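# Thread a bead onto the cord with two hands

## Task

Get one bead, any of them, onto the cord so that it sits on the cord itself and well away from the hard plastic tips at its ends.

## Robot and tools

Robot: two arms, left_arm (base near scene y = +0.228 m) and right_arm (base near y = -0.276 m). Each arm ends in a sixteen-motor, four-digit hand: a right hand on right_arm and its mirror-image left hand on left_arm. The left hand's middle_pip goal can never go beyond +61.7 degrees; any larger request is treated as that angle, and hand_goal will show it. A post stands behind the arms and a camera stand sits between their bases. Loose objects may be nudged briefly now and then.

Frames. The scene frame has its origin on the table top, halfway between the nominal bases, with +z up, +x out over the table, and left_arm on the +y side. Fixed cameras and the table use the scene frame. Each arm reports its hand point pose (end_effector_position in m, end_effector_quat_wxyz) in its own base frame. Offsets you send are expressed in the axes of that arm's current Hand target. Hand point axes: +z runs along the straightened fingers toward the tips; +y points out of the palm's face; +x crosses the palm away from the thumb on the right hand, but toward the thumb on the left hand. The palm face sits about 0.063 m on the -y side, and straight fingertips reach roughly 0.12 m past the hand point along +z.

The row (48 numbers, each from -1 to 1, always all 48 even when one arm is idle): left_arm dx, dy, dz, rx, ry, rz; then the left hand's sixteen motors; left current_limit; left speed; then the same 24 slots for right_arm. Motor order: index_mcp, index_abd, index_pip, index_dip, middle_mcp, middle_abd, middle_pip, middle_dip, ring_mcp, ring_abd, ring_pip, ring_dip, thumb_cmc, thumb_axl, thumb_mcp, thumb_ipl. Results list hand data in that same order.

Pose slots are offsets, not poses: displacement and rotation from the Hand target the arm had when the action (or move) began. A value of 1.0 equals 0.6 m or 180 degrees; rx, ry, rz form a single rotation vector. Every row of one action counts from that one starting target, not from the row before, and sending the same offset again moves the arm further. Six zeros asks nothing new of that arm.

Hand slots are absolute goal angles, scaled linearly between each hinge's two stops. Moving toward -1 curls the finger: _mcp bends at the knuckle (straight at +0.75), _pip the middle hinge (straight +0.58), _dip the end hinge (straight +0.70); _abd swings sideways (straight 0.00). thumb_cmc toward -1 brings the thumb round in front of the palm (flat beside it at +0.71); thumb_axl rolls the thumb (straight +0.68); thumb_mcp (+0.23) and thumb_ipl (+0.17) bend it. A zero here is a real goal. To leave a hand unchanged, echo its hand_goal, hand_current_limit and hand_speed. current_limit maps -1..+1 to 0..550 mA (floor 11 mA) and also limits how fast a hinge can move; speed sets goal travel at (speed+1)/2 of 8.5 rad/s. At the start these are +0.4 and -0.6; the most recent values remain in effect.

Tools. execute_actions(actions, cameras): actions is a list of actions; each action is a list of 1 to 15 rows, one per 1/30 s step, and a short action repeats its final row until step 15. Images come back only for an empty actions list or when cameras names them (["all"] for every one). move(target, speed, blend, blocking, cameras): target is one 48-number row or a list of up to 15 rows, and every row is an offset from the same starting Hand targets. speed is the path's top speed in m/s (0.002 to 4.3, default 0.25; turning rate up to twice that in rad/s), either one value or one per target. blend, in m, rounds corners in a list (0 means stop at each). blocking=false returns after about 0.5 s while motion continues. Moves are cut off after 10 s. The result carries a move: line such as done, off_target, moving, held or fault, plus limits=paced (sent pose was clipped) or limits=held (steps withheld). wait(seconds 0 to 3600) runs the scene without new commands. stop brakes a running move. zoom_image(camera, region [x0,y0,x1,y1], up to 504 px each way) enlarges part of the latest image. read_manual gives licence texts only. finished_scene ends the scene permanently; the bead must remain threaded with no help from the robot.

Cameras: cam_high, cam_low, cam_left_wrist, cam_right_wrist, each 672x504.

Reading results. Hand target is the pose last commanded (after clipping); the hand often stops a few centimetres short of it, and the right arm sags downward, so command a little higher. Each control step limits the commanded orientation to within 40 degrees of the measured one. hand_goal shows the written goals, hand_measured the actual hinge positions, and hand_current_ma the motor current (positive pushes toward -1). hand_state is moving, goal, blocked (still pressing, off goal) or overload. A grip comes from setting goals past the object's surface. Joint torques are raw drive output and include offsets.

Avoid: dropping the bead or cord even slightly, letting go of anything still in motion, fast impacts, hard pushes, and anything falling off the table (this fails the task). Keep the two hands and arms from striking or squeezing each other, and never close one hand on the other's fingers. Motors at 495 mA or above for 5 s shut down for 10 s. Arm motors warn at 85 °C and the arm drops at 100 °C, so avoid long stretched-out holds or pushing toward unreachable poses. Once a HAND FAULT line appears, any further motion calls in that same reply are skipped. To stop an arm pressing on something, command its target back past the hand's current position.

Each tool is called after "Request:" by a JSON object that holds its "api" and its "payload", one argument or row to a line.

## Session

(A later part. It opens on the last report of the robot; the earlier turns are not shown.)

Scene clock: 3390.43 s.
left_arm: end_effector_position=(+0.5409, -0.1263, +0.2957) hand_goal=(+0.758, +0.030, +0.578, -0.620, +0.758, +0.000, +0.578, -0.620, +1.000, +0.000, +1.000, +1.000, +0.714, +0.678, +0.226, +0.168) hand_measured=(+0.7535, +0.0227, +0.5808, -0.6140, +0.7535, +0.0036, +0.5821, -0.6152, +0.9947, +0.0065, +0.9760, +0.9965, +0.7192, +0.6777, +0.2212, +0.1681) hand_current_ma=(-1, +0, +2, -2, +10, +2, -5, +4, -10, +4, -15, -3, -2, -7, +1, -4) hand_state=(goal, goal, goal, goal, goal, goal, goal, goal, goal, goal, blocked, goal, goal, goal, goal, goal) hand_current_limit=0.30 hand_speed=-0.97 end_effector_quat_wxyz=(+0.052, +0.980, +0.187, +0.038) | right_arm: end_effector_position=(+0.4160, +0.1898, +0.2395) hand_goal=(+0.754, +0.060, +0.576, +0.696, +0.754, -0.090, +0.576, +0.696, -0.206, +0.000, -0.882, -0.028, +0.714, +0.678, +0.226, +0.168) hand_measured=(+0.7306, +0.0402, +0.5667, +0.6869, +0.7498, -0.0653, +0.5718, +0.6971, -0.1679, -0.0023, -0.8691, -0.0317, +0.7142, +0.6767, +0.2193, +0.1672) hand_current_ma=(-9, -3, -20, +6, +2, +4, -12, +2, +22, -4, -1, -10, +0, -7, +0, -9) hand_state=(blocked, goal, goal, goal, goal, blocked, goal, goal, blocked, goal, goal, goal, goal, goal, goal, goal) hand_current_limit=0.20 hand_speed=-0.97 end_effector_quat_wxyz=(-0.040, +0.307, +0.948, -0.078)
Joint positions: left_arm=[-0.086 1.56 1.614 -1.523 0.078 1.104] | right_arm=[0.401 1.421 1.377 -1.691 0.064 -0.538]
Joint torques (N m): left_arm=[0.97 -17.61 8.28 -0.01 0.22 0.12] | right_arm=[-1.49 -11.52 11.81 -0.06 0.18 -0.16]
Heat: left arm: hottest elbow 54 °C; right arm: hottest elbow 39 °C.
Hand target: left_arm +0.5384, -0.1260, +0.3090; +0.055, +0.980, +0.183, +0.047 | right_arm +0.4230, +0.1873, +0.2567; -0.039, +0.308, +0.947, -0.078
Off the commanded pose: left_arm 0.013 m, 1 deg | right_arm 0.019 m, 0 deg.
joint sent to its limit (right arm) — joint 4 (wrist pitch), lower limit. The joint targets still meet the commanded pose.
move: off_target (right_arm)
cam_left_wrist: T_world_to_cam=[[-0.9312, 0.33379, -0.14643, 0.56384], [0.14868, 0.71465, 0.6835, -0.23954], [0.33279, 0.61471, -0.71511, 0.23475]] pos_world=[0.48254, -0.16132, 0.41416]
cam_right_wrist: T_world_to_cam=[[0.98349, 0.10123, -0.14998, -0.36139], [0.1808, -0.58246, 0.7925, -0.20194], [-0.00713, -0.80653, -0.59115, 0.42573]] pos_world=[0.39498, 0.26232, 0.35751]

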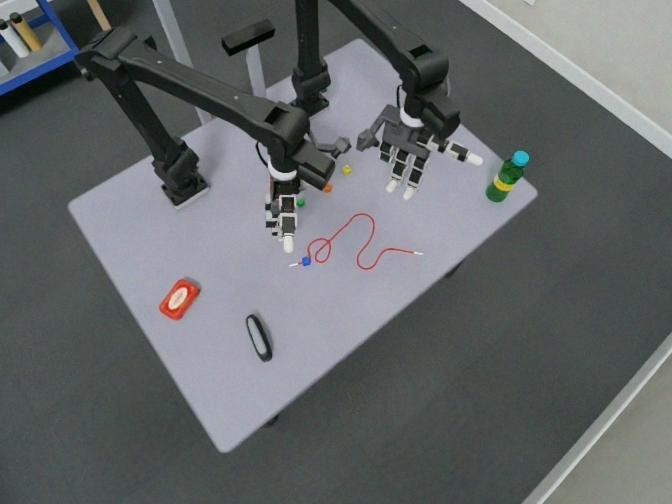

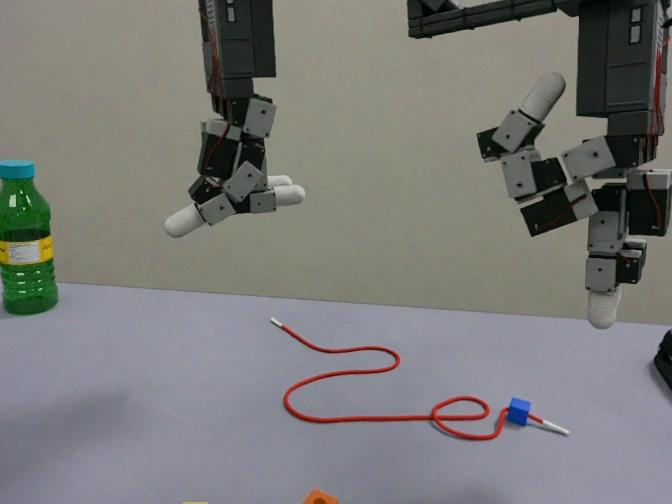

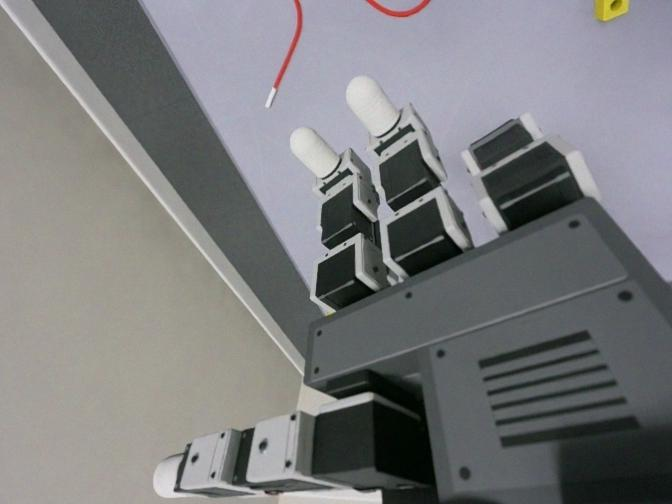

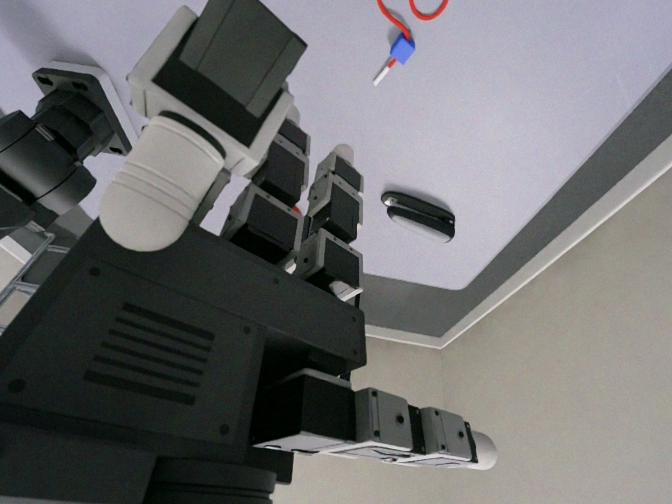

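Request:
{"api": "move", "payload": {
  "target": [0,0,0,0,0,0, 0.757,0.03,0.577,-0.62, 0.757,0.0,0.577,-0.62, -0.207,0,-0.883,-0.029, 0.714,0.678,0.226,0.168, 0.3,-0.7, -0.177,-0.389,0.0127,0,0,0, 0.754,0.06,0.576,0.696, 0.754,-0.09,0.576,0.696, -0.207,0,-0.883,-0.029, 0.714,0.678,0.226,0.168, 0.2,-0.97],
  "speed": 0.12
}}

Request:
{"api": "move", "payload": {
  "target": [-0.3463,0.4523,0.1313,0.0292,-0.0371,0.2423, 0.757,0.1,0.577,-0.62, 0.757,-0.1,0.577,-0.62, -0.207,0,-0.883,-0.029, 0.714,0.678,0.226,0.168, 0.3,-0.7, 0,0,0,0,0,0, 0.754,0.06,0.576,0.696, 0.754,-0.09,0.576,0.696, -0.207,0,-0.883,-0.029, 0.714,0.678,0.226,0.168, 0.2,-0.97],
  "speed": 0.12,
  "cameras": ["all"]
}}

Scene clock: 3481.93 s.
left_arm: end_effector_position=(+0.5409, -0.1263, +0.2957) hand_goal=(+0.758, +0.030, +0.578, -0.620, +0.758, +0.000, +0.578, -0.620, -0.206, +0.000, -0.882, -0.028, +0.714, +0.678, +0.226, +0.168) hand_measured=(+0.7535, +0.0227, +0.5808, -0.6152, +0.7535, +0.0021, +0.5834, -0.6152, -0.1848, +0.0065, -0.8807, -0.0317, +0.7192, +0.6767, +0.2212, +0.1681) hand_current_ma=(+3, -2, +0, -2, +6, +4, -9, +7, -1, +3, -7, -5, -4, -6, +6, -3) hand_state=(goal, goal, goal, goal, goal, goal, goal, goal, blocked, goal, goal, goal, goal, goal, goal, goal) hand_current_limit=0.30 hand_speed=-0.70 end_effector_quat_wxyz=(+0.052, +0.980, +0.187, +0.038) | right_arm: end_effector_position=(+0.3728, -0.0589, +0.2721) hand_goal=(+0.754, +0.060, +0.576, +0.696, +0.754, -0.090, +0.576, +0.696, -0.206, +0.000, -0.882, -0.028, +0.714, +0.678, +0.226, +0.168) hand_measured=(+0.7306, +0.0402, +0.5654, +0.6869, +0.7486, -0.0653, +0.5731, +0.6971, -0.1679, -0.0023, -0.8691, -0.0317, +0.7142, +0.6777, +0.2203, +0.1672) hand_current_ma=(-12, +1, -5, -4, +7, +10, -8, +1, +28, +8, +4, -4, -7, +5, +6, -9) hand_state=(blocked, goal, goal, goal, goal, blocked, goal, goal, blocked, goal, goal, goal, goal, goal, goal, goal) hand_current_limit=0.20 hand_speed=-0.97 end_effector_quat_wxyz=(-0.030, +0.306, +0.949, -0.073)
Joint positions: left_arm=[-0.086 1.56 1.614 -1.523 0.078 1.105] | right_arm=[-0.278 1.231 1.286 -1.691 0.145 -1.221]
Joint torques (N m): left_arm=[0.97 -17.67 8.32 0.02 0.29 0.11] | right_arm=[-1.32 -8.18 11.26 0.2 0.11 -0.13]
Motor temperatures (°C): left_arm=[20 36 54 23 20 22] | right_arm=[21 24 51 23 24 23]
Heat: left arm: hottest elbow 54 °C; right arm: hottest elbow 51 °C.
Hand target: left_arm +0.5384, -0.1260, +0.3090; +0.055, +0.980, +0.183, +0.047 | right_arm +0.3730, -0.0626, +0.2863; -0.039, +0.308, +0.947, -0.078
Off the commanded pose: left_arm 0.013 m, 1 deg | right_arm 0.015 m, 1 deg.
joint sent to its limit (right arm) — joint 4 (wrist pitch), lower limit. The joint targets still meet the commanded pose.
move: off_target (right_arm)

Scene clock: 3485.93 s.
left_arm: end_effector_position=(+0.4432, -0.4540, +0.2398) hand_goal=(+0.758, +0.100, +0.578, -0.620, +0.758, -0.100, +0.578, -0.620, -0.206, +0.000, -0.882, -0.028, +0.714, +0.678, +0.226, +0.168) hand_measured=(+0.7523, +0.0944, +0.5808, -0.6140, +0.7535, -0.0975, +0.5808, -0.6152, -0.1860, +0.0065, -0.8807, -0.0330, +0.7092, +0.6777, +0.2212, +0.1681) hand_current_ma=(-2, +0, -3, -5, +9, +3, -10, +9, +4, +7, -9, -4, -1, -8, +5, -1) hand_state=(goal, goal, goal, goal, goal, goal, goal, goal, blocked, goal, goal, goal, goal, goal, goal, goal) hand_current_limit=0.30 hand_speed=-0.70 end_effector_quat_wxyz=(-0.003, +0.982, -0.190, -0.011) | right_arm: end_effector_position=(+0.3728, -0.0589, +0.2721) hand_goal=(+0.754, +0.060, +0.576, +0.696, +0.754, -0.090, +0.576, +0.696, -0.206, +0.000, -0.882, -0.028, +0.714, +0.678, +0.226, +0.168) hand_measured=(+0.7306, +0.0402, +0.5654, +0.6869, +0.7486, -0.0653, +0.5731, +0.6971, -0.1679, -0.0008, -0.8691, -0.0317, +0.7142, +0.6767, +0.2193, +0.1681) hand_current_ma=(-9, -6, -14, +8, +0, +14, -10, +16, +29, +7, +3, -10, -10, -11, +9, +5) hand_state=(blocked, goal, goal, goal, goal, blocked, goal, goal, blocked, goal, goal, goal, goal, goal, goal, goal) hand_current_limit=0.20 hand_speed=-0.97 end_effector_quat_wxyz=(-0.030, +0.306, +0.949, -0.073)
Joint positions: left_arm=[-0.677 1.897 1.951 -1.647 0.004 1.276] | right_arm=[-0.278 1.231 1.286 -1.691 0.145 -1.221]
Joint torques (N m): left_arm=[0.67 -20.54 10.69 -0.25 -0.04 0.12] | right_arm=[-1.38 -8.06 11.26 0.18 0.12 -0.13]
Heat: left arm: hottest elbow 54 °C; right arm: hottest elbow 50 °C.
Hand target: left_arm +0.4503, -0.4605, +0.2502; +0.001, +0.981, -0.196, +0.000 | right_arm +0.3730, -0.0626, +0.2863; -0.039, +0.308, +0.947, -0.078
Off the commanded pose: left_arm 0.014 m, 1 deg | right_arm 0.015 m, 1 deg.
joint sent to its limit (right arm) — joint 4 (wrist pitch), lower limit. The joint targets still meet the commanded pose.
move: off_target (left_arm)
cam_left_wrist: T_world_to_cam=[[-0.44638, 0.89478, -0.0106, 0.58121], [0.62034, 0.31796, 0.71699, -0.34983], [0.64492, 0.31347, -0.697, 0.14921]] pos_world=[0.38022, -0.45559, 0.36098]
cam_right_wrist: T_world_to_cam=[[0.98603, 0.10606, -0.12846, -0.29535], [0.16632, -0.58336, 0.795, -0.36015], [0.00938, -0.80526, -0.59285, 0.23855]] pos_world=[0.34889, 0.01332, 0.38981]

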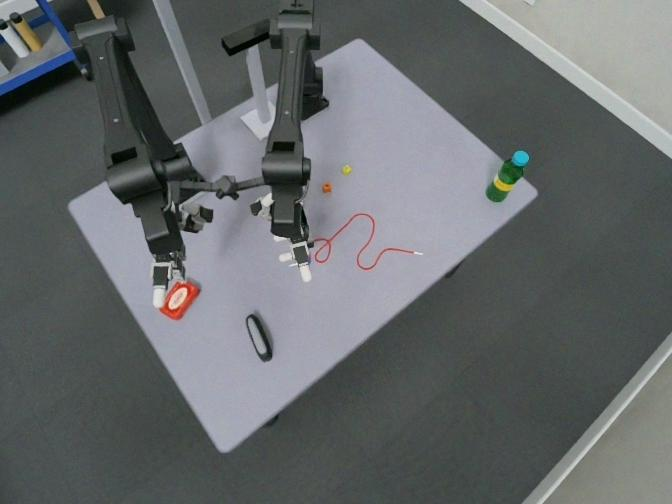

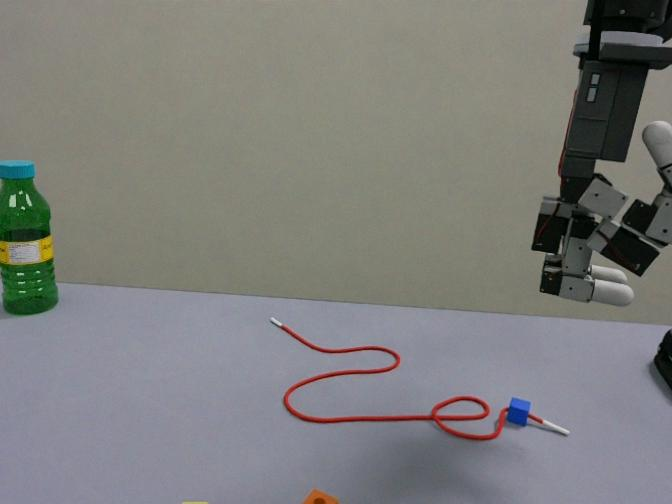

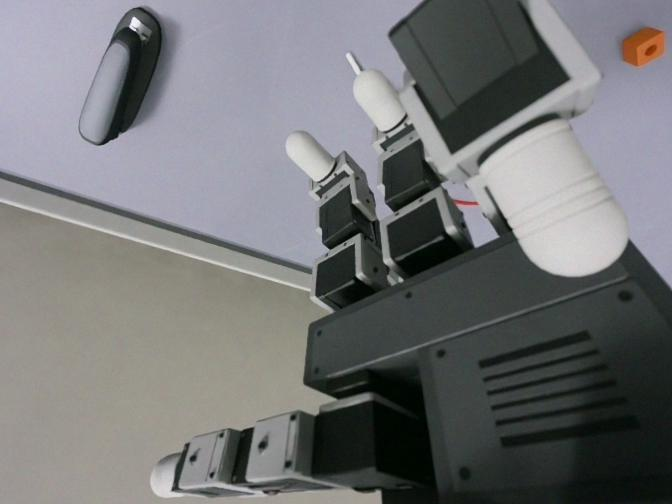

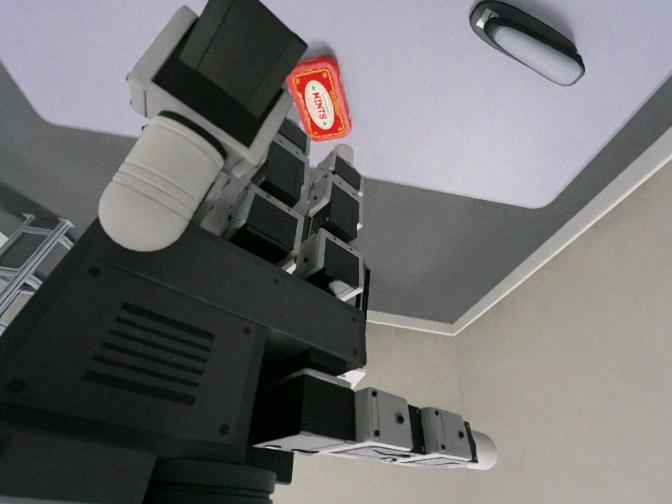

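Request:
{"api": "move", "payload": {
  "target": [-0.005,0.0183,0.1667,0,0,0, 0.757,0.1,0.577,-0.62, 0.757,-0.1,0.577,-0.62, -0.207,0,-0.883,-0.029, 0.714,0.678,0.226,0.168, 0.3,-0.7, 0,0,0,0,0,0, 0.754,0.06,0.576,0.696, 0.754,-0.09,0.576,0.696, -0.207,0,-0.883,-0.029, 0.714,0.678,0.226,0.168, 0.2,-0.97],
  "speed": 0.08,
  "cameras": ["cam_high","cam_low","cam_left_wrist"]
}}

Request:
{"api": "zoom_image", "payload": {
  "camera": "cam_low",
  "region": [480, 330, 640, 450]
}}

Request:
{"api": "zoom_image", "payload": {
  "camera": "cam_left_wrist",
  "region": [280, 20, 460, 180]
}}

Request:
{"api": "zoom_image", "payload": {
  "camera": "cam_high",
  "region": [230, 190, 380, 300]
}}

Scene clock: 3515.23 s.
left_arm: end_effector_position=(+0.4431, -0.4640, +0.1564) hand_goal=(+0.758, +0.100, +0.578, -0.620, +0.758, -0.100, +0.578, -0.620, -0.206, +0.000, -0.882, -0.028, +0.714, +0.678, +0.226, +0.168) hand_measured=(+0.7523, +0.0944, +0.5808, -0.6140, +0.7547, -0.0975, +0.5808, -0.6152, -0.1860, +0.0065, -0.8807, -0.0330, +0.7104, +0.6777, +0.2212, +0.1681) hand_current_ma=(+2, -4, +1, -5, +4, +0, -6, +4, +0, -1, -3, +0, +0, -10, +4, -1) hand_state=(goal, goal, goal, goal, goal, goal, goal, goal, blocked, goal, goal, goal, goal, goal, goal, goal) hand_current_limit=0.30 hand_speed=-0.70 end_effector_quat_wxyz=(+0.002, +0.981, -0.196, -0.001) | right_arm: end_effector_position=(+0.3728, -0.0589, +0.2721) hand_goal=(+0.754, +0.060, +0.576, +0.696, +0.754, -0.090, +0.576, +0.696, -0.206, +0.000, -0.882, -0.028, +0.714, +0.678, +0.226, +0.168) hand_measured=(+0.7306, +0.0402, +0.5667, +0.6869, +0.7486, -0.0653, +0.5731, +0.6971, -0.1679, -0.0023, -0.8691, -0.0317, +0.7129, +0.6777, +0.2203, +0.1681) hand_current_ma=(-11, -4, +7, -1, +3, +9, -5, +4, +19, +3, +3, -7, -3, +5, +2, -4) hand_state=(blocked, goal, goal, goal, goal, blocked, goal, goal, blocked, goal, goal, goal, goal, goal, goal, goal) hand_current_limit=0.20 hand_speed=-0.97 end_effector_quat_wxyz=(-0.030, +0.306, +0.949, -0.073)
Joint positions: left_arm=[-0.69 1.915 1.756 -1.412 0.004 1.275] | right_arm=[-0.278 1.231 1.286 -1.691 0.145 -1.221]
Joint torques (N m): left_arm=[0.26 -21.01 7.25 0.62 -0.03 -0.06] | right_arm=[-1.44 -8.12 11.25 0.2 0.12 -0.13]
Motor temperatures (°C): left_arm=[20 38 56 23 20 22] | right_arm=[21 24 48 22 23 23]
Heat: left arm: hottest elbow 56 °C; right arm: hottest elbow 48 °C.
Hand target: left_arm +0.4433, -0.4696, +0.1502; +0.001, +0.981, -0.196, +0.000 | right_arm +0.3730, -0.0626, +0.2863; -0.039, +0.308, +0.947, -0.078
Off the commanded pose: left_arm 0.008 m, 0 deg | right_arm 0.015 m, 1 deg.
joint sent to its limit (right arm) — joint 4 (wrist pitch), lower limit. The joint targets still meet the commanded pose.
move: done
cam_left_wrist: T_world_to_cam=[[-0.43576, 0.89956, -0.03025, 0.58985], [0.61169, 0.32063, 0.72321, -0.28265], [0.66026, 0.29664, -0.68997, 0.07863]] pos_world=[0.37801, -0.4633, 0.27651]

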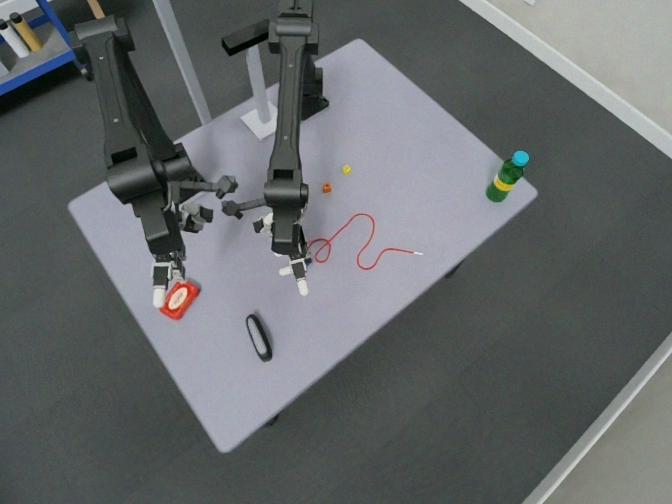

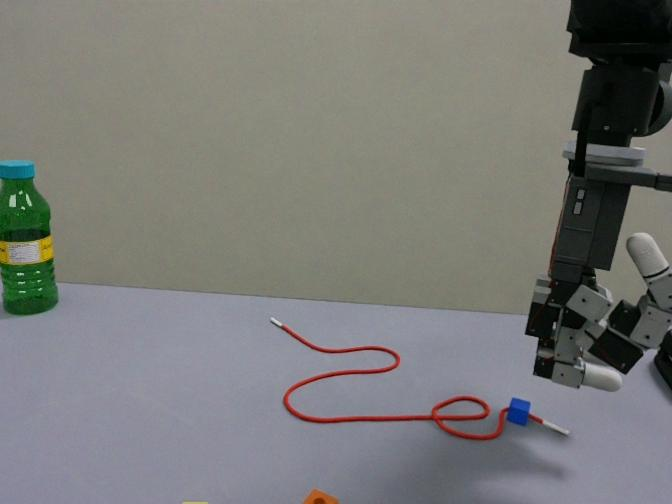

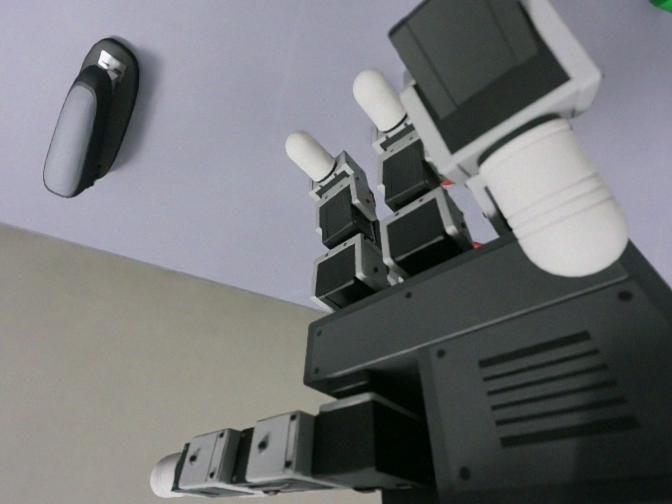

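Scaled by 3.150 from the camera's image (finer frame: 960x720).

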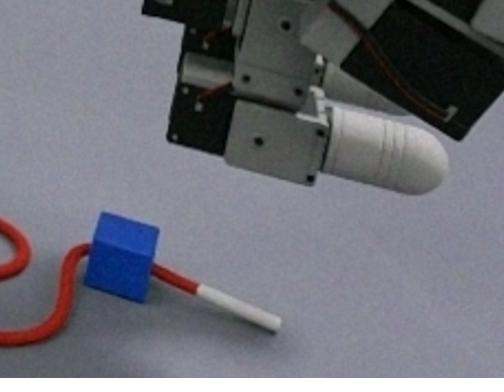

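Scaled by 2.800 from the camera's image (finer frame: 960x720).

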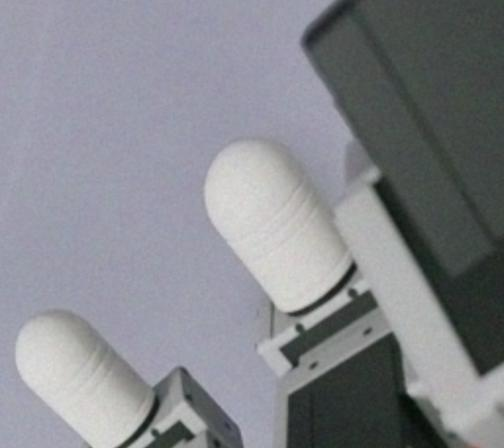

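Scaled by 3.360 from the camera's image (finer frame: 960x720).

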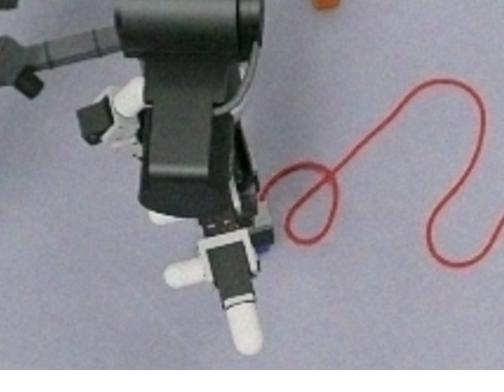

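Request:
{"api": "move", "payload": {
  "target": [-0.018,0.0067,0.055,0,0,0, 0.757,0.1,0.577,-0.62, 0.757,-0.1,0.577,-0.62, -0.207,0,-0.883,-0.029, 0.714,0.678,0.226,0.168, 0.3,-0.7, 0,0,0,0,0,0, 0.754,0.06,0.576,0.696, 0.754,-0.09,0.576,0.696, -0.207,0,-0.883,-0.029, 0.714,0.678,0.226,0.168, 0.2,-0.97],
  "speed": 0.06,
  "cameras": ["cam_high","cam_low","cam_left_wrist"]
}}

Request:
{"api": "zoom_image", "payload": {
  "camera": "cam_low",
  "region": [480, 350, 620, 450]
}}

Request:
{"api": "zoom_image", "payload": {
  "camera": "cam_high",
  "region": [230, 190, 380, 300]
}}

Scene clock: 3540.47 s.
left_arm: end_effector_position=(+0.4320, -0.4644, +0.1210) hand_goal=(+0.758, +0.100, +0.578, -0.620, +0.758, -0.100, +0.578, -0.620, -0.206, +0.000, -0.882, -0.028, +0.714, +0.678, +0.226, +0.168) hand_measured=(+0.7523, +0.0944, +0.5808, -0.6140, +0.7535, -0.0975, +0.5808, -0.6165, -0.1860, +0.0065, -0.8794, -0.0317, +0.7092, +0.6777, +0.2212, +0.1672) hand_current_ma=(-1, -1, +1, -2, +8, +1, -8, +5, +1, +0, -5, -7, -4, -5, +2, -2) hand_state=(goal, goal, goal, goal, goal, goal, goal, goal, blocked, goal, goal, goal, goal, goal, goal, goal) hand_current_limit=0.30 hand_speed=-0.70 end_effector_quat_wxyz=(+0.001, +0.981, -0.196, -0.003) | right_arm: end_effector_position=(+0.3728, -0.0589, +0.2721) hand_goal=(+0.754, +0.060, +0.576, +0.696, +0.754, -0.090, +0.576, +0.696, -0.206, +0.000, -0.882, -0.028, +0.714, +0.678, +0.226, +0.168) hand_measured=(+0.7318, +0.0402, +0.5667, +0.6869, +0.7486, -0.0653, +0.5718, +0.6971, -0.1679, -0.0023, -0.8691, -0.0317, +0.7142, +0.6767, +0.2203, +0.1681) hand_current_ma=(-16, -7, -8, +10, +1, +10, -12, +3, +28, +3, +6, -9, +0, +0, +11, -5) hand_state=(blocked, goal, goal, goal, goal, blocked, goal, goal, blocked, goal, goal, goal, goal, goal, goal, goal) hand_current_limit=0.20 hand_speed=-0.97 end_effector_quat_wxyz=(-0.030, +0.306, +0.949, -0.073)
Joint positions: left_arm=[-0.702 1.915 1.662 -1.322 0.004 1.263] | right_arm=[-0.278 1.231 1.286 -1.691 0.145 -1.221]
Joint torques (N m): left_arm=[0.32 -21.13 6.95 0.64 -0.02 -0.05] | right_arm=[-1.32 -8.18 11.28 0.2 0.12 -0.13]
Heat: left arm: hottest elbow 53 °C; right arm: hottest elbow 47 °C.
Hand target: left_arm +0.4318, -0.4691, +0.1171; +0.000, +0.981, -0.195, +0.000 | right_arm +0.3730, -0.0626, +0.2863; -0.039, +0.308, +0.947, -0.078
Off the commanded pose: left_arm 0.006 m, 0 deg | right_arm 0.015 m, 1 deg.
joint sent to its limit (right arm) — joint 4 (wrist pitch), lower limit. The joint targets still meet the commanded pose.
move: done
cam_left_wrist: T_world_to_cam=[[-0.43519, 0.89993, -0.02705, 0.58381], [0.61386, 0.31856, 0.72229, -0.25192], [0.65863, 0.29772, -0.69106, 0.06302]] pos_world=[0.36721, -0.4639, 0.24131]

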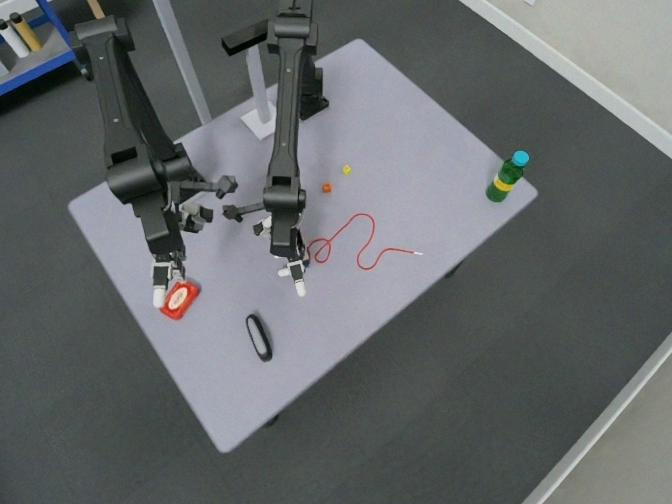

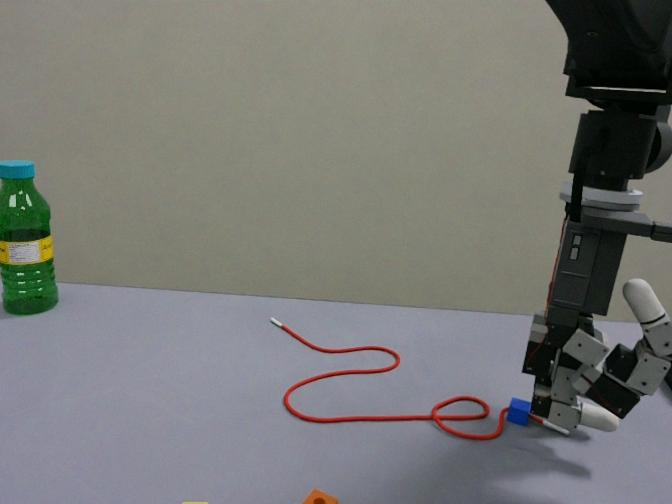

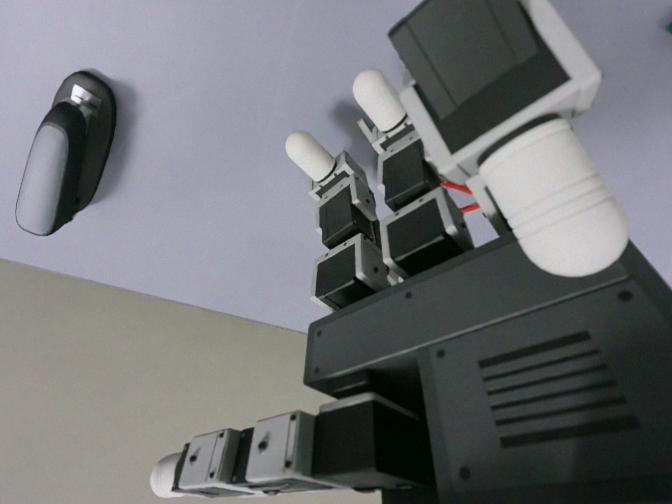

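Scaled by 3.600 from the camera's image (finer frame: 960x720).

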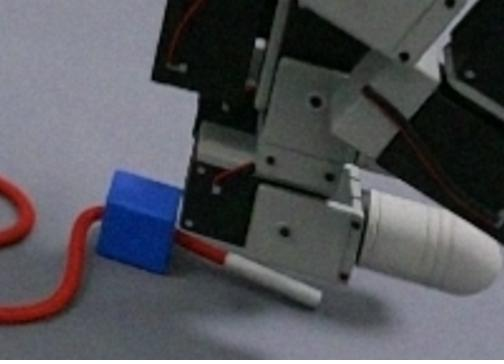

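Scaled by 3.360 from the camera's image (finer frame: 960x720).

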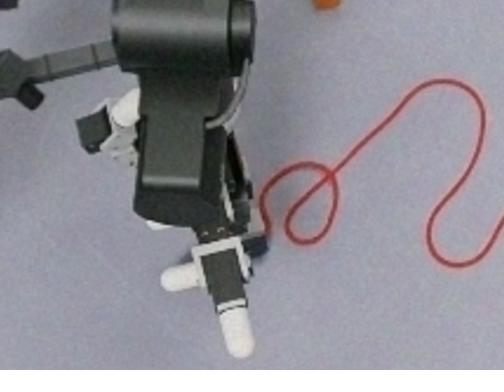

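Request:
{"api": "zoom_image", "payload": {
  "camera": "cam_left_wrist",
  "region": [290, 50, 490, 230]
}}

Scaled by 2.520 from the camera's image (finer frame: 960x720).

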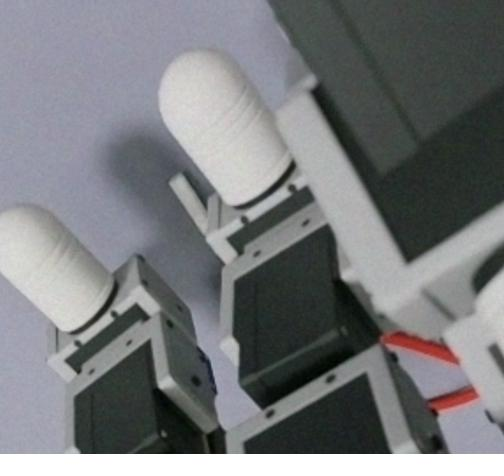

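Request:
{"api": "move", "payload": {
  "target": [0.005,0.015,0.0383,0,0,0, 0.757,0.1,0.577,-0.62, 0.757,-0.1,0.577,-0.62, -0.207,0,-0.883,-0.029, 0.714,0.678,0.226,0.168, 0.3,-0.7, 0,0,0,0,0,0, 0.754,0.06,0.576,0.696, 0.754,-0.09,0.576,0.696, -0.207,0,-0.883,-0.029, 0.714,0.678,0.226,0.168, 0.2,-0.97],
  "speed": 0.03,
  "cameras": ["cam_low","cam_left_wrist"]
}}

Request:
{"api": "zoom_image", "payload": {
  "camera": "cam_low",
  "region": [480, 350, 620, 450]
}}

Request:
{"api": "zoom_image", "payload": {
  "camera": "cam_left_wrist",
  "region": [290, 50, 490, 230]
}}

Scene clock: 3582.17 s.
left_arm: end_effector_position=(+0.4317, -0.4738, +0.1029) hand_goal=(+0.758, +0.100, +0.578, -0.620, +0.758, -0.100, +0.578, -0.620, -0.206, +0.000, -0.882, -0.028, +0.714, +0.678, +0.226, +0.168) hand_measured=(+0.7535, +0.0944, +0.5808, -0.6140, +0.7535, -0.0975, +0.5821, -0.6152, -0.1848, +0.0065, -0.8794, -0.0330, +0.7092, +0.6777, +0.2222, +0.1681) hand_current_ma=(+1, -4, +1, -6, +9, +4, -6, +4, +0, +5, -3, -6, -4, -9, +2, -1) hand_state=(goal, goal, goal, goal, goal, goal, goal, goal, blocked, goal, goal, goal, goal, goal, goal, goal) hand_current_limit=0.30 hand_speed=-0.70 end_effector_quat_wxyz=(+0.003, +0.981, -0.196, +0.001) | right_arm: end_effector_position=(+0.3728, -0.0589, +0.2721) hand_goal=(+0.754, +0.060, +0.576, +0.696, +0.754, -0.090, +0.576, +0.696, -0.206, +0.000, -0.882, -0.028, +0.714, +0.678, +0.226, +0.168) hand_measured=(+0.7306, +0.0417, +0.5667, +0.6869, +0.7486, -0.0653, +0.5731, +0.6971, -0.1679, -0.0008, -0.8691, -0.0317, +0.7142, +0.6777, +0.2203, +0.1672) hand_current_ma=(-5, -5, -6, +6, -3, +3, -14, +6, +30, +6, +0, -12, -16, +12, +9, -2) hand_state=(blocked, goal, goal, goal, goal, blocked, goal, goal, blocked, goal, goal, goal, goal, goal, goal, goal) hand_current_limit=0.20 hand_speed=-0.97 end_effector_quat_wxyz=(-0.030, +0.306, +0.949, -0.073)
Joint positions: left_arm=[-0.715 1.939 1.648 -1.276 0.004 1.251] | right_arm=[-0.278 1.231 1.286 -1.691 0.145 -1.221]
Joint torques (N m): left_arm=[0.21 -20.66 6.93 0.55 -0.03 -0.05] | right_arm=[-1.38 -8.12 11.25 0.18 0.11 -0.14]
Heat: left arm: hottest elbow 52 °C; right arm: hottest elbow 48 °C.
Hand target: left_arm +0.4310, -0.4787, +0.0942; +0.001, +0.981, -0.196, +0.000 | right_arm +0.3730, -0.0626, +0.2863; -0.039, +0.308, +0.947, -0.078
Off the commanded pose: left_arm 0.010 m, 0 deg | right_arm 0.015 m, 1 deg.
joint sent to its limit (right arm) — joint 4 (wrist pitch), lower limit. The joint targets still meet the commanded pose.
move: done
cam_left_wrist: T_world_to_cam=[[-0.435, 0.89979, -0.034, 0.59221], [0.60967, 0.32212, 0.72425, -0.2323], [0.66262, 0.29432, -0.6887, 0.04985]] pos_world=[0.36621, -0.4727, 0.22272]

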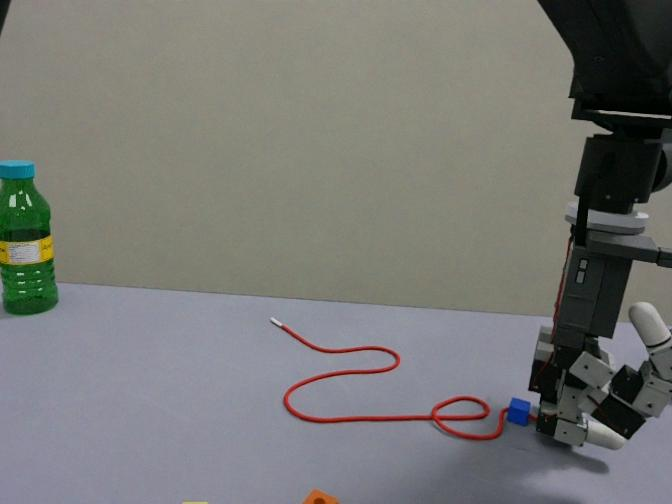

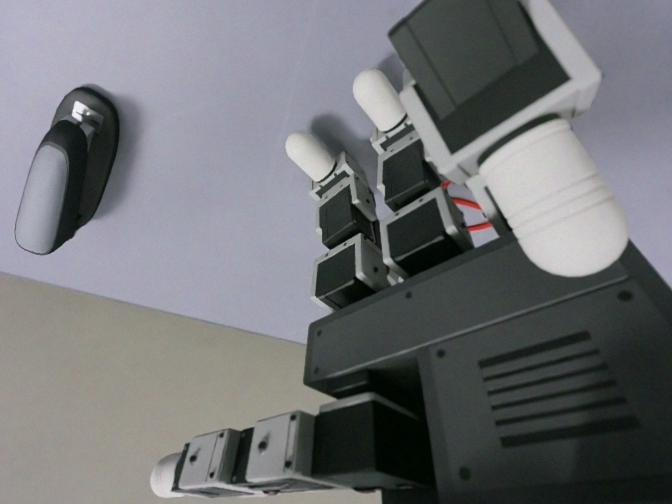

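Scaled by 3.600 from the camera's image (finer frame: 960x720).

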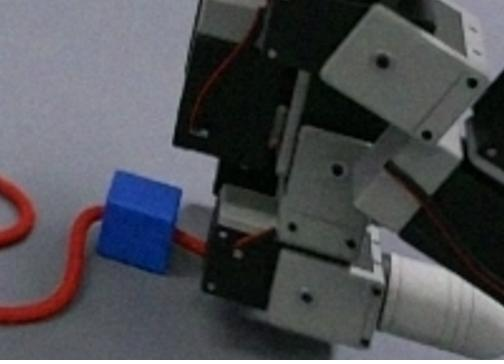

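Scaled by 2.520 from the camera's image (finer frame: 960x720).

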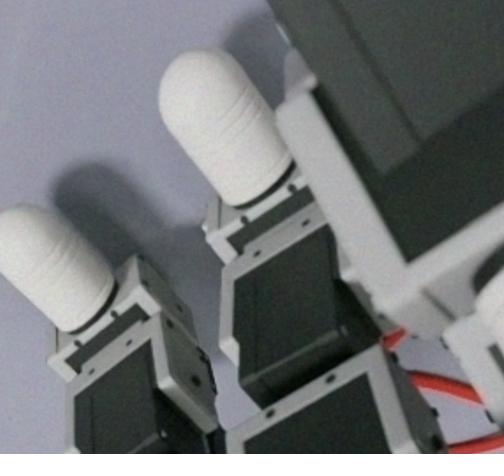

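Request:
{"api": "move", "payload": {
  "target": [0.003,0,0.03,0,0,0, 0.757,0.1,0.577,-0.62, 0.757,-0.1,0.577,-0.62, -0.207,0,-0.883,-0.029, 0.714,0.678,0.226,0.168, 0.3,-0.7, 0,0,0,0,0,0, 0.754,0.06,0.576,0.696, 0.754,-0.09,0.576,0.696, -0.207,0,-0.883,-0.029, 0.714,0.678,0.226,0.168, 0.2,-0.97],
  "speed": 0.02,
  "cameras": ["cam_low","cam_left_wrist"]
}}

Request:
{"api": "zoom_image", "payload": {
  "camera": "cam_low",
  "region": [480, 350, 620, 450]
}}

Request:
{"api": "zoom_image", "payload": {
  "camera": "cam_left_wrist",
  "region": [290, 50, 490, 230]
}}

Scene clock: 3601.13 s.
left_arm: end_effector_position=(+0.4345, -0.4761, +0.0917) hand_goal=(+0.758, +0.100, +0.578, -0.620, +0.758, -0.100, +0.578, -0.620, -0.206, +0.000, -0.882, -0.028, +0.714, +0.678, +0.226, +0.168) hand_measured=(+0.7523, +0.0900, +0.5821, -0.6178, +0.7535, -0.0975, +0.5821, -0.6152, -0.1860, +0.0065, -0.8807, -0.0317, +0.7092, +0.6777, +0.2212, +0.1681) hand_current_ma=(+2, -4, +2, -10, +9, +3, -11, +3, -2, +2, -10, -6, -4, -10, +4, -2) hand_state=(goal, goal, goal, goal, goal, goal, goal, goal, blocked, goal, goal, goal, goal, goal, goal, goal) hand_current_limit=0.30 hand_speed=-0.70 end_effector_quat_wxyz=(+0.005, +0.981, -0.196, +0.005) | right_arm: end_effector_position=(+0.3728, -0.0589, +0.2721) hand_goal=(+0.754, +0.060, +0.576, +0.696, +0.754, -0.090, +0.576, +0.696, -0.206, +0.000, -0.882, -0.028, +0.714, +0.678, +0.226, +0.168) hand_measured=(+0.7306, +0.0402, +0.5667, +0.6869, +0.7486, -0.0653, +0.5731, +0.6971, -0.1679, -0.0023, -0.8691, -0.0317, +0.7129, +0.6767, +0.2203, +0.1681) hand_current_ma=(-16, -8, -12, +8, +1, +7, -24, +3, +32, -3, +8, -4, -12, -2, +5, -7) hand_state=(blocked, goal, goal, goal, goal, blocked, goal, goal, blocked, goal, goal, goal, goal, goal, goal, goal) hand_current_limit=0.20 hand_speed=-0.97 end_effector_quat_wxyz=(-0.030, +0.306, +0.949, -0.073)
Joint positions: left_arm=[-0.715 1.951 1.634 -1.24 0.004 1.25] | right_arm=[-0.278 1.231 1.286 -1.691 0.145 -1.221]
Joint torques (N m): left_arm=[0.32 -20.13 6.5 0.77 -0.02 -0.06] | right_arm=[-1.44 -8.12 11.28 0.18 0.12 -0.14]
Motor temperatures (°C): left_arm=[20 38 51 23 20 22] | right_arm=[21 24 48 22 23 23]
Heat: left arm: hottest elbow 51 °C; right arm: hottest elbow 48 °C.
Hand target: left_arm +0.4327, -0.4794, +0.0762; +0.000, +0.981, -0.196, +0.000 | right_arm +0.3730, -0.0626, +0.2863; -0.039, +0.308, +0.947, -0.078
Off the commanded pose: left_arm 0.016 m, 1 deg | right_arm 0.015 m, 1 deg.
joint sent to its limit (right arm) — joint 4 (wrist pitch), lower limit. The joint targets still meet the commanded pose.
move: off_target (left_arm)
cam_left_wrist: T_world_to_cam=[[-0.43501, 0.89936, -0.0437, 0.59588], [0.60352, 0.32724, 0.72711, -0.22026], [0.66823, 0.28992, -0.68513, 0.03611]] pos_world=[0.36801, -0.4743, 0.21093]

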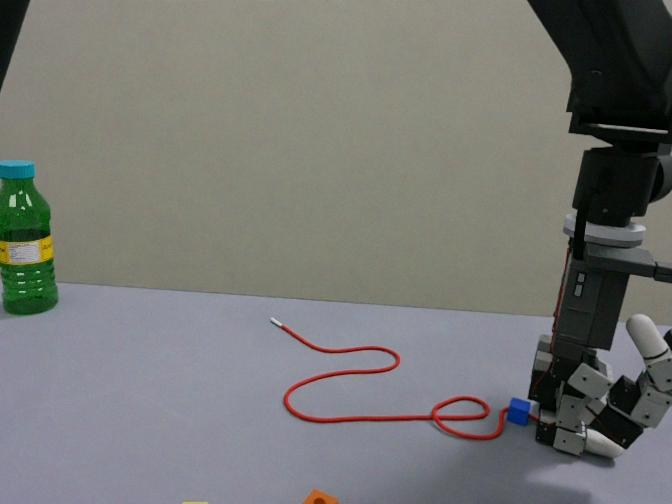

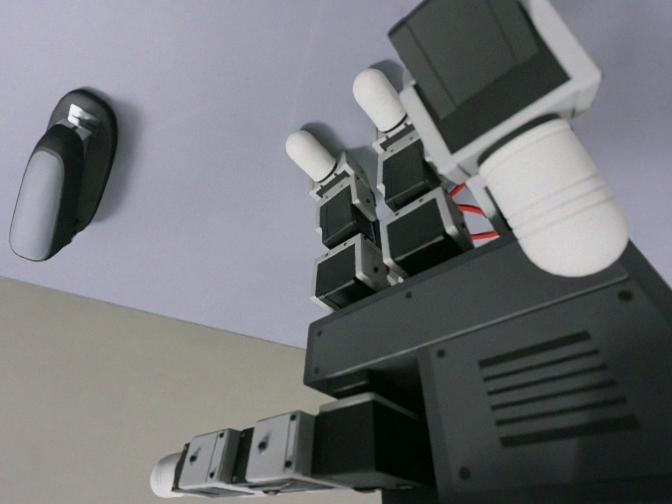

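Scaled by 3.600 from the camera's image (finer frame: 960x720).

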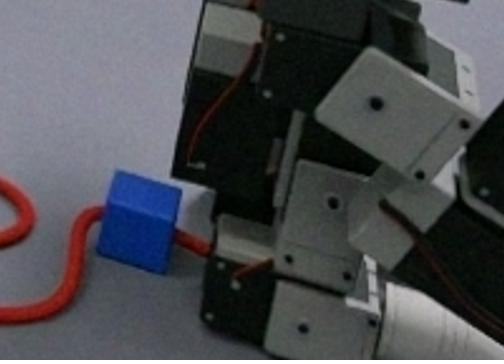

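Scaled by 2.520 from the camera's image (finer frame: 960x720).

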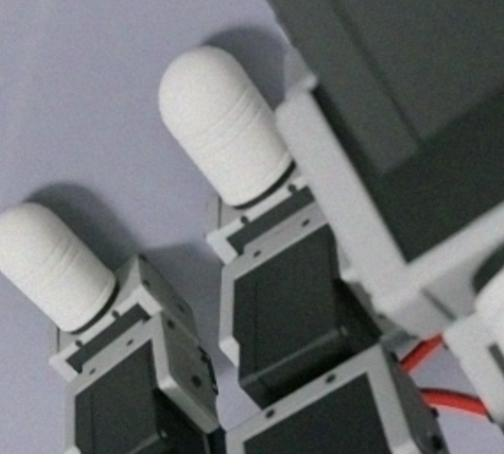

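Request:
{"api": "move", "payload": {
  "target": [0,0,0,0,0,0, 0.757,-0.18,0.577,-0.62, 0.757,0.16,0.577,-0.62, -0.207,0,-0.883,-0.029, 0.714,0.678,0.226,0.168, 0.3,-0.93, 0,0,0,0,0,0, 0.754,0.06,0.576,0.696, 0.754,-0.09,0.576,0.696, -0.207,0,-0.883,-0.029, 0.714,0.678,0.226,0.168, 0.2,-0.97],
  "speed": 0.02,
  "cameras": ["cam_low","cam_left_wrist"]
}}

Request:
{"api": "zoom_image", "payload": {
  "camera": "cam_low",
  "region": [480, 350, 620, 450]
}}

Request:
{"api": "zoom_image", "payload": {
  "camera": "cam_left_wrist",
  "region": [290, 50, 490, 230]
}}

Scene clock: 3612.47 s.
left_arm: end_effector_position=(+0.4355, -0.4769, +0.0911) hand_goal=(+0.758, -0.180, +0.578, -0.620, +0.758, +0.160, +0.578, -0.620, -0.206, +0.000, -0.882, -0.028, +0.714, +0.678, +0.226, +0.168) hand_measured=(+0.7535, -0.0286, +0.5770, -0.6152, +0.7535, +0.0754, +0.5808, -0.6165, -0.1860, +0.0065, -0.8807, -0.0330, +0.7104, +0.6777, +0.2212, +0.1681) hand_current_ma=(+2, +85, +4, -4, +9, -32, -8, +3, +5, +8, -9, -7, -3, -8, +2, -3) hand_state=(goal, moving, goal, goal, goal, moving, goal, goal, blocked, goal, goal, goal, goal, goal, goal, goal) hand_current_limit=0.30 hand_speed=-0.93 end_effector_quat_wxyz=(+0.006, +0.981, -0.196, +0.008) | right_arm: end_effector_position=(+0.3728, -0.0589, +0.2721) hand_goal=(+0.754, +0.060, +0.576, +0.696, +0.754, -0.090, +0.576, +0.696, -0.206, +0.000, -0.882, -0.028, +0.714, +0.678, +0.226, +0.168) hand_measured=(+0.7306, +0.0402, +0.5654, +0.6869, +0.7486, -0.0653, +0.5731, +0.6971, -0.1679, -0.0023, -0.8691, -0.0317, +0.7142, +0.6767, +0.2203, +0.1681) hand_current_ma=(-14, -3, -6, +7, +10, +13, -14, +1, +32, +0, +14, -11, -6, -5, +13, +2) hand_state=(blocked, goal, goal, goal, goal, blocked, goal, goal, blocked, goal, goal, goal, goal, goal, goal, goal) hand_current_limit=0.20 hand_speed=-0.97 end_effector_quat_wxyz=(-0.030, +0.306, +0.949, -0.073)
Joint positions: left_arm=[-0.715 1.951 1.633 -1.232 0.003 1.25] | right_arm=[-0.278 1.231 1.286 -1.691 0.145 -1.221]
Joint torques (N m): left_arm=[0.32 -20.25 6.63 0.43 0.01 -0.06] | right_arm=[-1.44 -8.06 11.26 0.18 0.11 -0.14]
Heat: left arm: hottest elbow 51 °C; right arm: hottest elbow 48 °C.
Hand target: left_arm +0.4326, -0.4793, +0.0763; +0.001, +0.981, -0.196, +0.000 | right_arm +0.3730, -0.0626, +0.2863; -0.039, +0.308, +0.947, -0.078
Off the commanded pose: left_arm 0.015 m, 1 deg | right_arm 0.015 m, 1 deg.
joint sent to its limit (right arm) — joint 4 (wrist pitch), lower limit. The joint targets still meet the commanded pose.
move: done
cam_left_wrist: T_world_to_cam=[[-0.43482, 0.89921, -0.0486, 0.5973], [0.59998, 0.32952, 0.72899, -0.21786], [0.67153, 0.28782, -0.68279, 0.03265]] pos_world=[0.36851, -0.4747, 0.21014]

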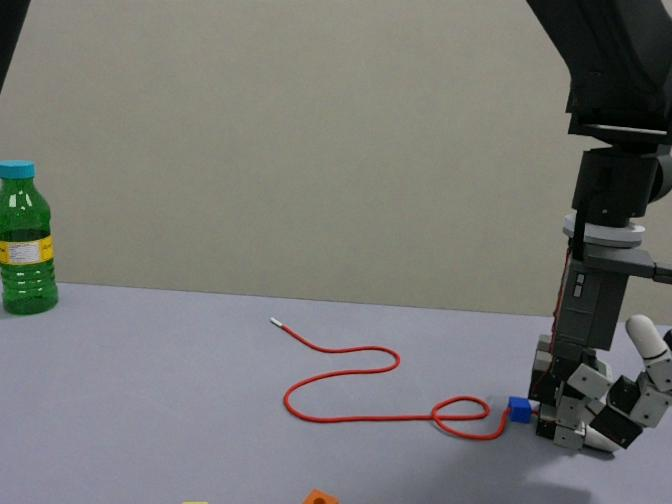

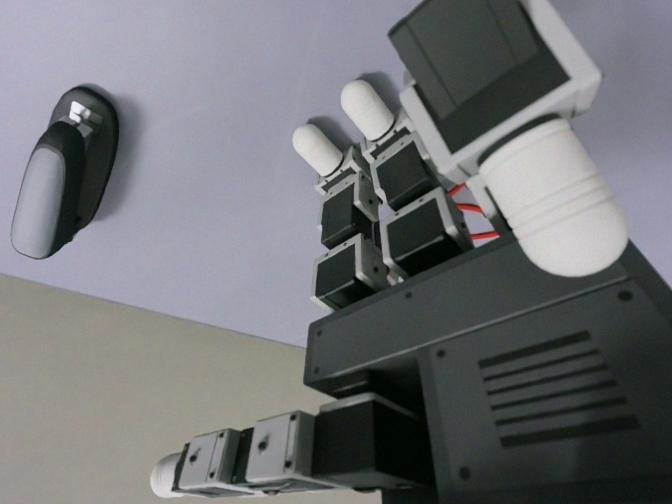

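Scaled by 3.600 from the camera's image (finer frame: 960x720).

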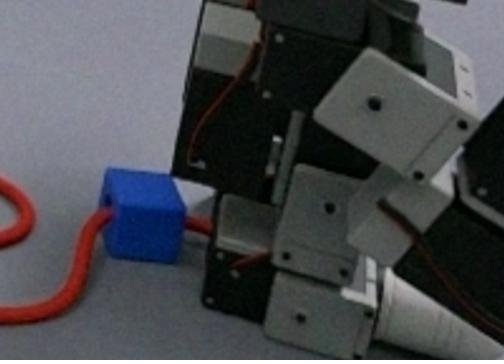

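Scaled by 2.520 from the camera's image (finer frame: 960x720).

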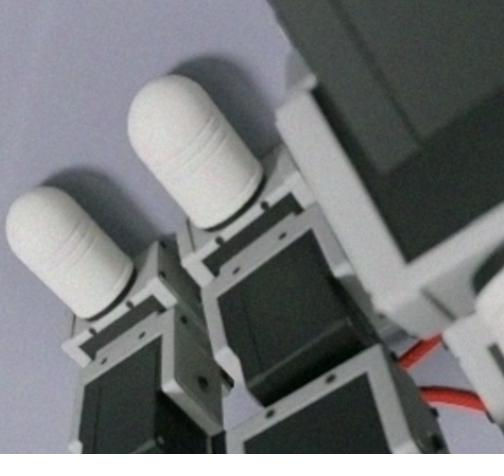

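Request:
{"api": "move", "payload": {
  "target": [0,0,0,0,0,0, 0.757,-0.18,0.577,-0.62, 0.757,0.16,0.577,-0.62, -0.207,0,-0.883,-0.029, 0.714,0.678,0.226,0.168, 0.3,-0.93, 0.0826,-0.2219,0.0408,-0.15,0,0, 0.754,0.06,0.576,0.696, 0.754,-0.09,0.576,0.696, -0.207,0,-0.883,-0.029, 0.714,0.678,0.226,0.168, 0.2,-0.97],
  "speed": 0.1,
  "cameras": ["cam_low","cam_high"]
}}

Request:
{"api": "zoom_image", "payload": {
  "camera": "cam_low",
  "region": [480, 350, 620, 450]
}}

Scene clock: 3651.40 s.
left_arm: end_effector_position=(+0.4355, -0.4769, +0.0911) hand_goal=(+0.758, -0.180, +0.578, -0.620, +0.758, +0.160, +0.578, -0.620, -0.206, +0.000, -0.882, -0.028, +0.714, +0.678, +0.226, +0.168) hand_measured=(+0.7535, -0.0301, +0.5770, -0.6140, +0.7535, +0.0754, +0.5808, -0.6152, -0.1860, +0.0065, -0.8807, -0.0317, +0.7092, +0.6777, +0.2212, +0.1681) hand_current_ma=(+0, +141, -2, -4, +6, -50, -7, +3, +6, +8, -8, -9, -2, -11, +2, -5) hand_state=(goal, blocked, goal, goal, goal, blocked, goal, goal, blocked, goal, goal, goal, goal, goal, goal, goal) hand_current_limit=0.30 hand_speed=-0.93 end_effector_quat_wxyz=(+0.006, +0.981, -0.196, +0.008) | right_arm: end_effector_position=(+0.2556, -0.1411, +0.2865) hand_goal=(+0.754, +0.060, +0.576, +0.696, +0.754, -0.090, +0.576, +0.696, -0.206, +0.000, -0.882, -0.028, +0.714, +0.678, +0.226, +0.168) hand_measured=(+0.7559, +0.0417, +0.5770, +0.6856, +0.7583, -0.0667, +0.5821, +0.6971, -0.1679, -0.0023, -0.8704, -0.0317, +0.7242, +0.6777, +0.2203, +0.1672) hand_current_ma=(+7, -5, -7, +6, +1, +8, +1, -14, +26, +2, +1, -11, -4, +2, +8, -8) hand_state=(goal, goal, goal, goal, goal, blocked, goal, goal, blocked, goal, goal, goal, goal, goal, goal, goal) hand_current_limit=0.20 hand_speed=-0.97 end_effector_quat_wxyz=(+0.039, +0.308, +0.941, +0.139)
Joint positions: left_arm=[-0.715 1.951 1.633 -1.232 0.003 1.25] | right_arm=[-0.967 1.101 1.11 -1.689 -0.269 -1.92]
Joint torques (N m): left_arm=[0.26 -20.31 6.61 0.44 0.01 -0.06] | right_arm=[-1.55 -4.31 9.25 -0.09 -0.56 -0.17]
Heat: left arm: hottest elbow 48 °C; right arm: hottest elbow 48 °C.
Hand target: left_arm +0.4326, -0.4793, +0.0763; +0.001, +0.981, -0.196, +0.000 | right_arm +0.2532, -0.1426, +0.2865; +0.034, +0.308, +0.939, +0.146
Off the commanded pose: left_arm 0.015 m, 1 deg | right_arm 0.003 m, 1 deg.
joint sent to its limit (right arm) — joint 4 (wrist pitch), lower limit. The joint targets still meet the commanded pose.
move: done
Images, in order (width x height): cam_high 672x504, cam_low 672x504.

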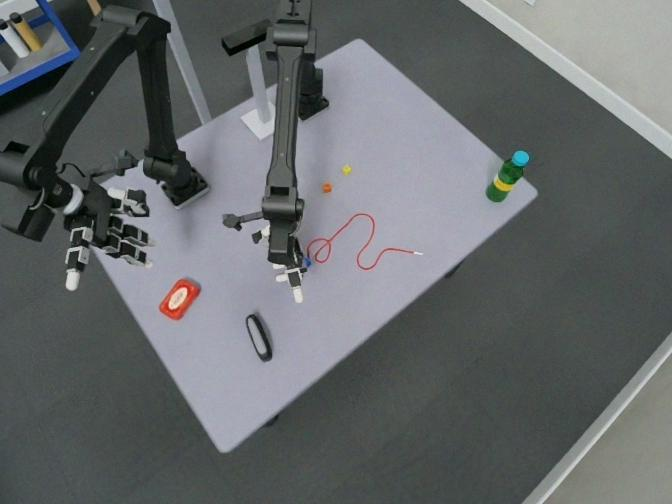

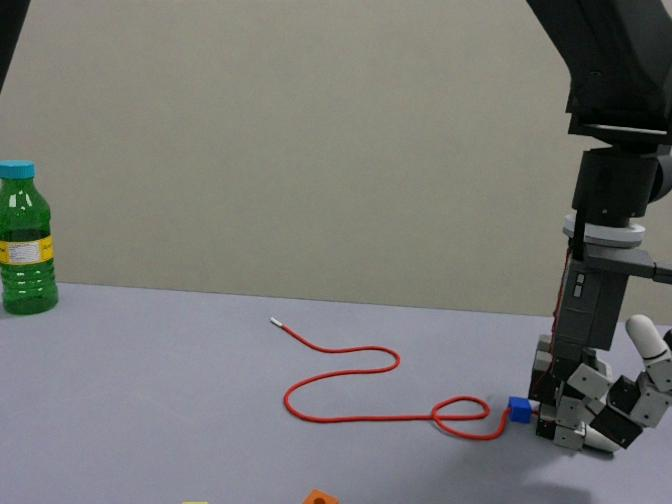

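Scaled by 3.600 from the camera's image (finer frame: 960x720).

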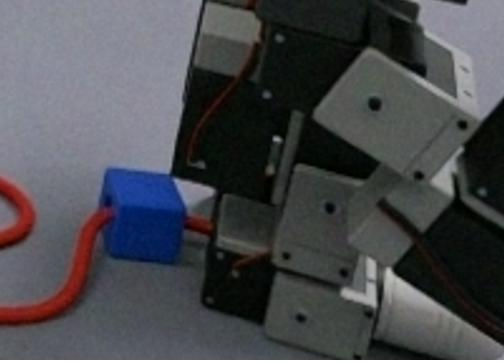

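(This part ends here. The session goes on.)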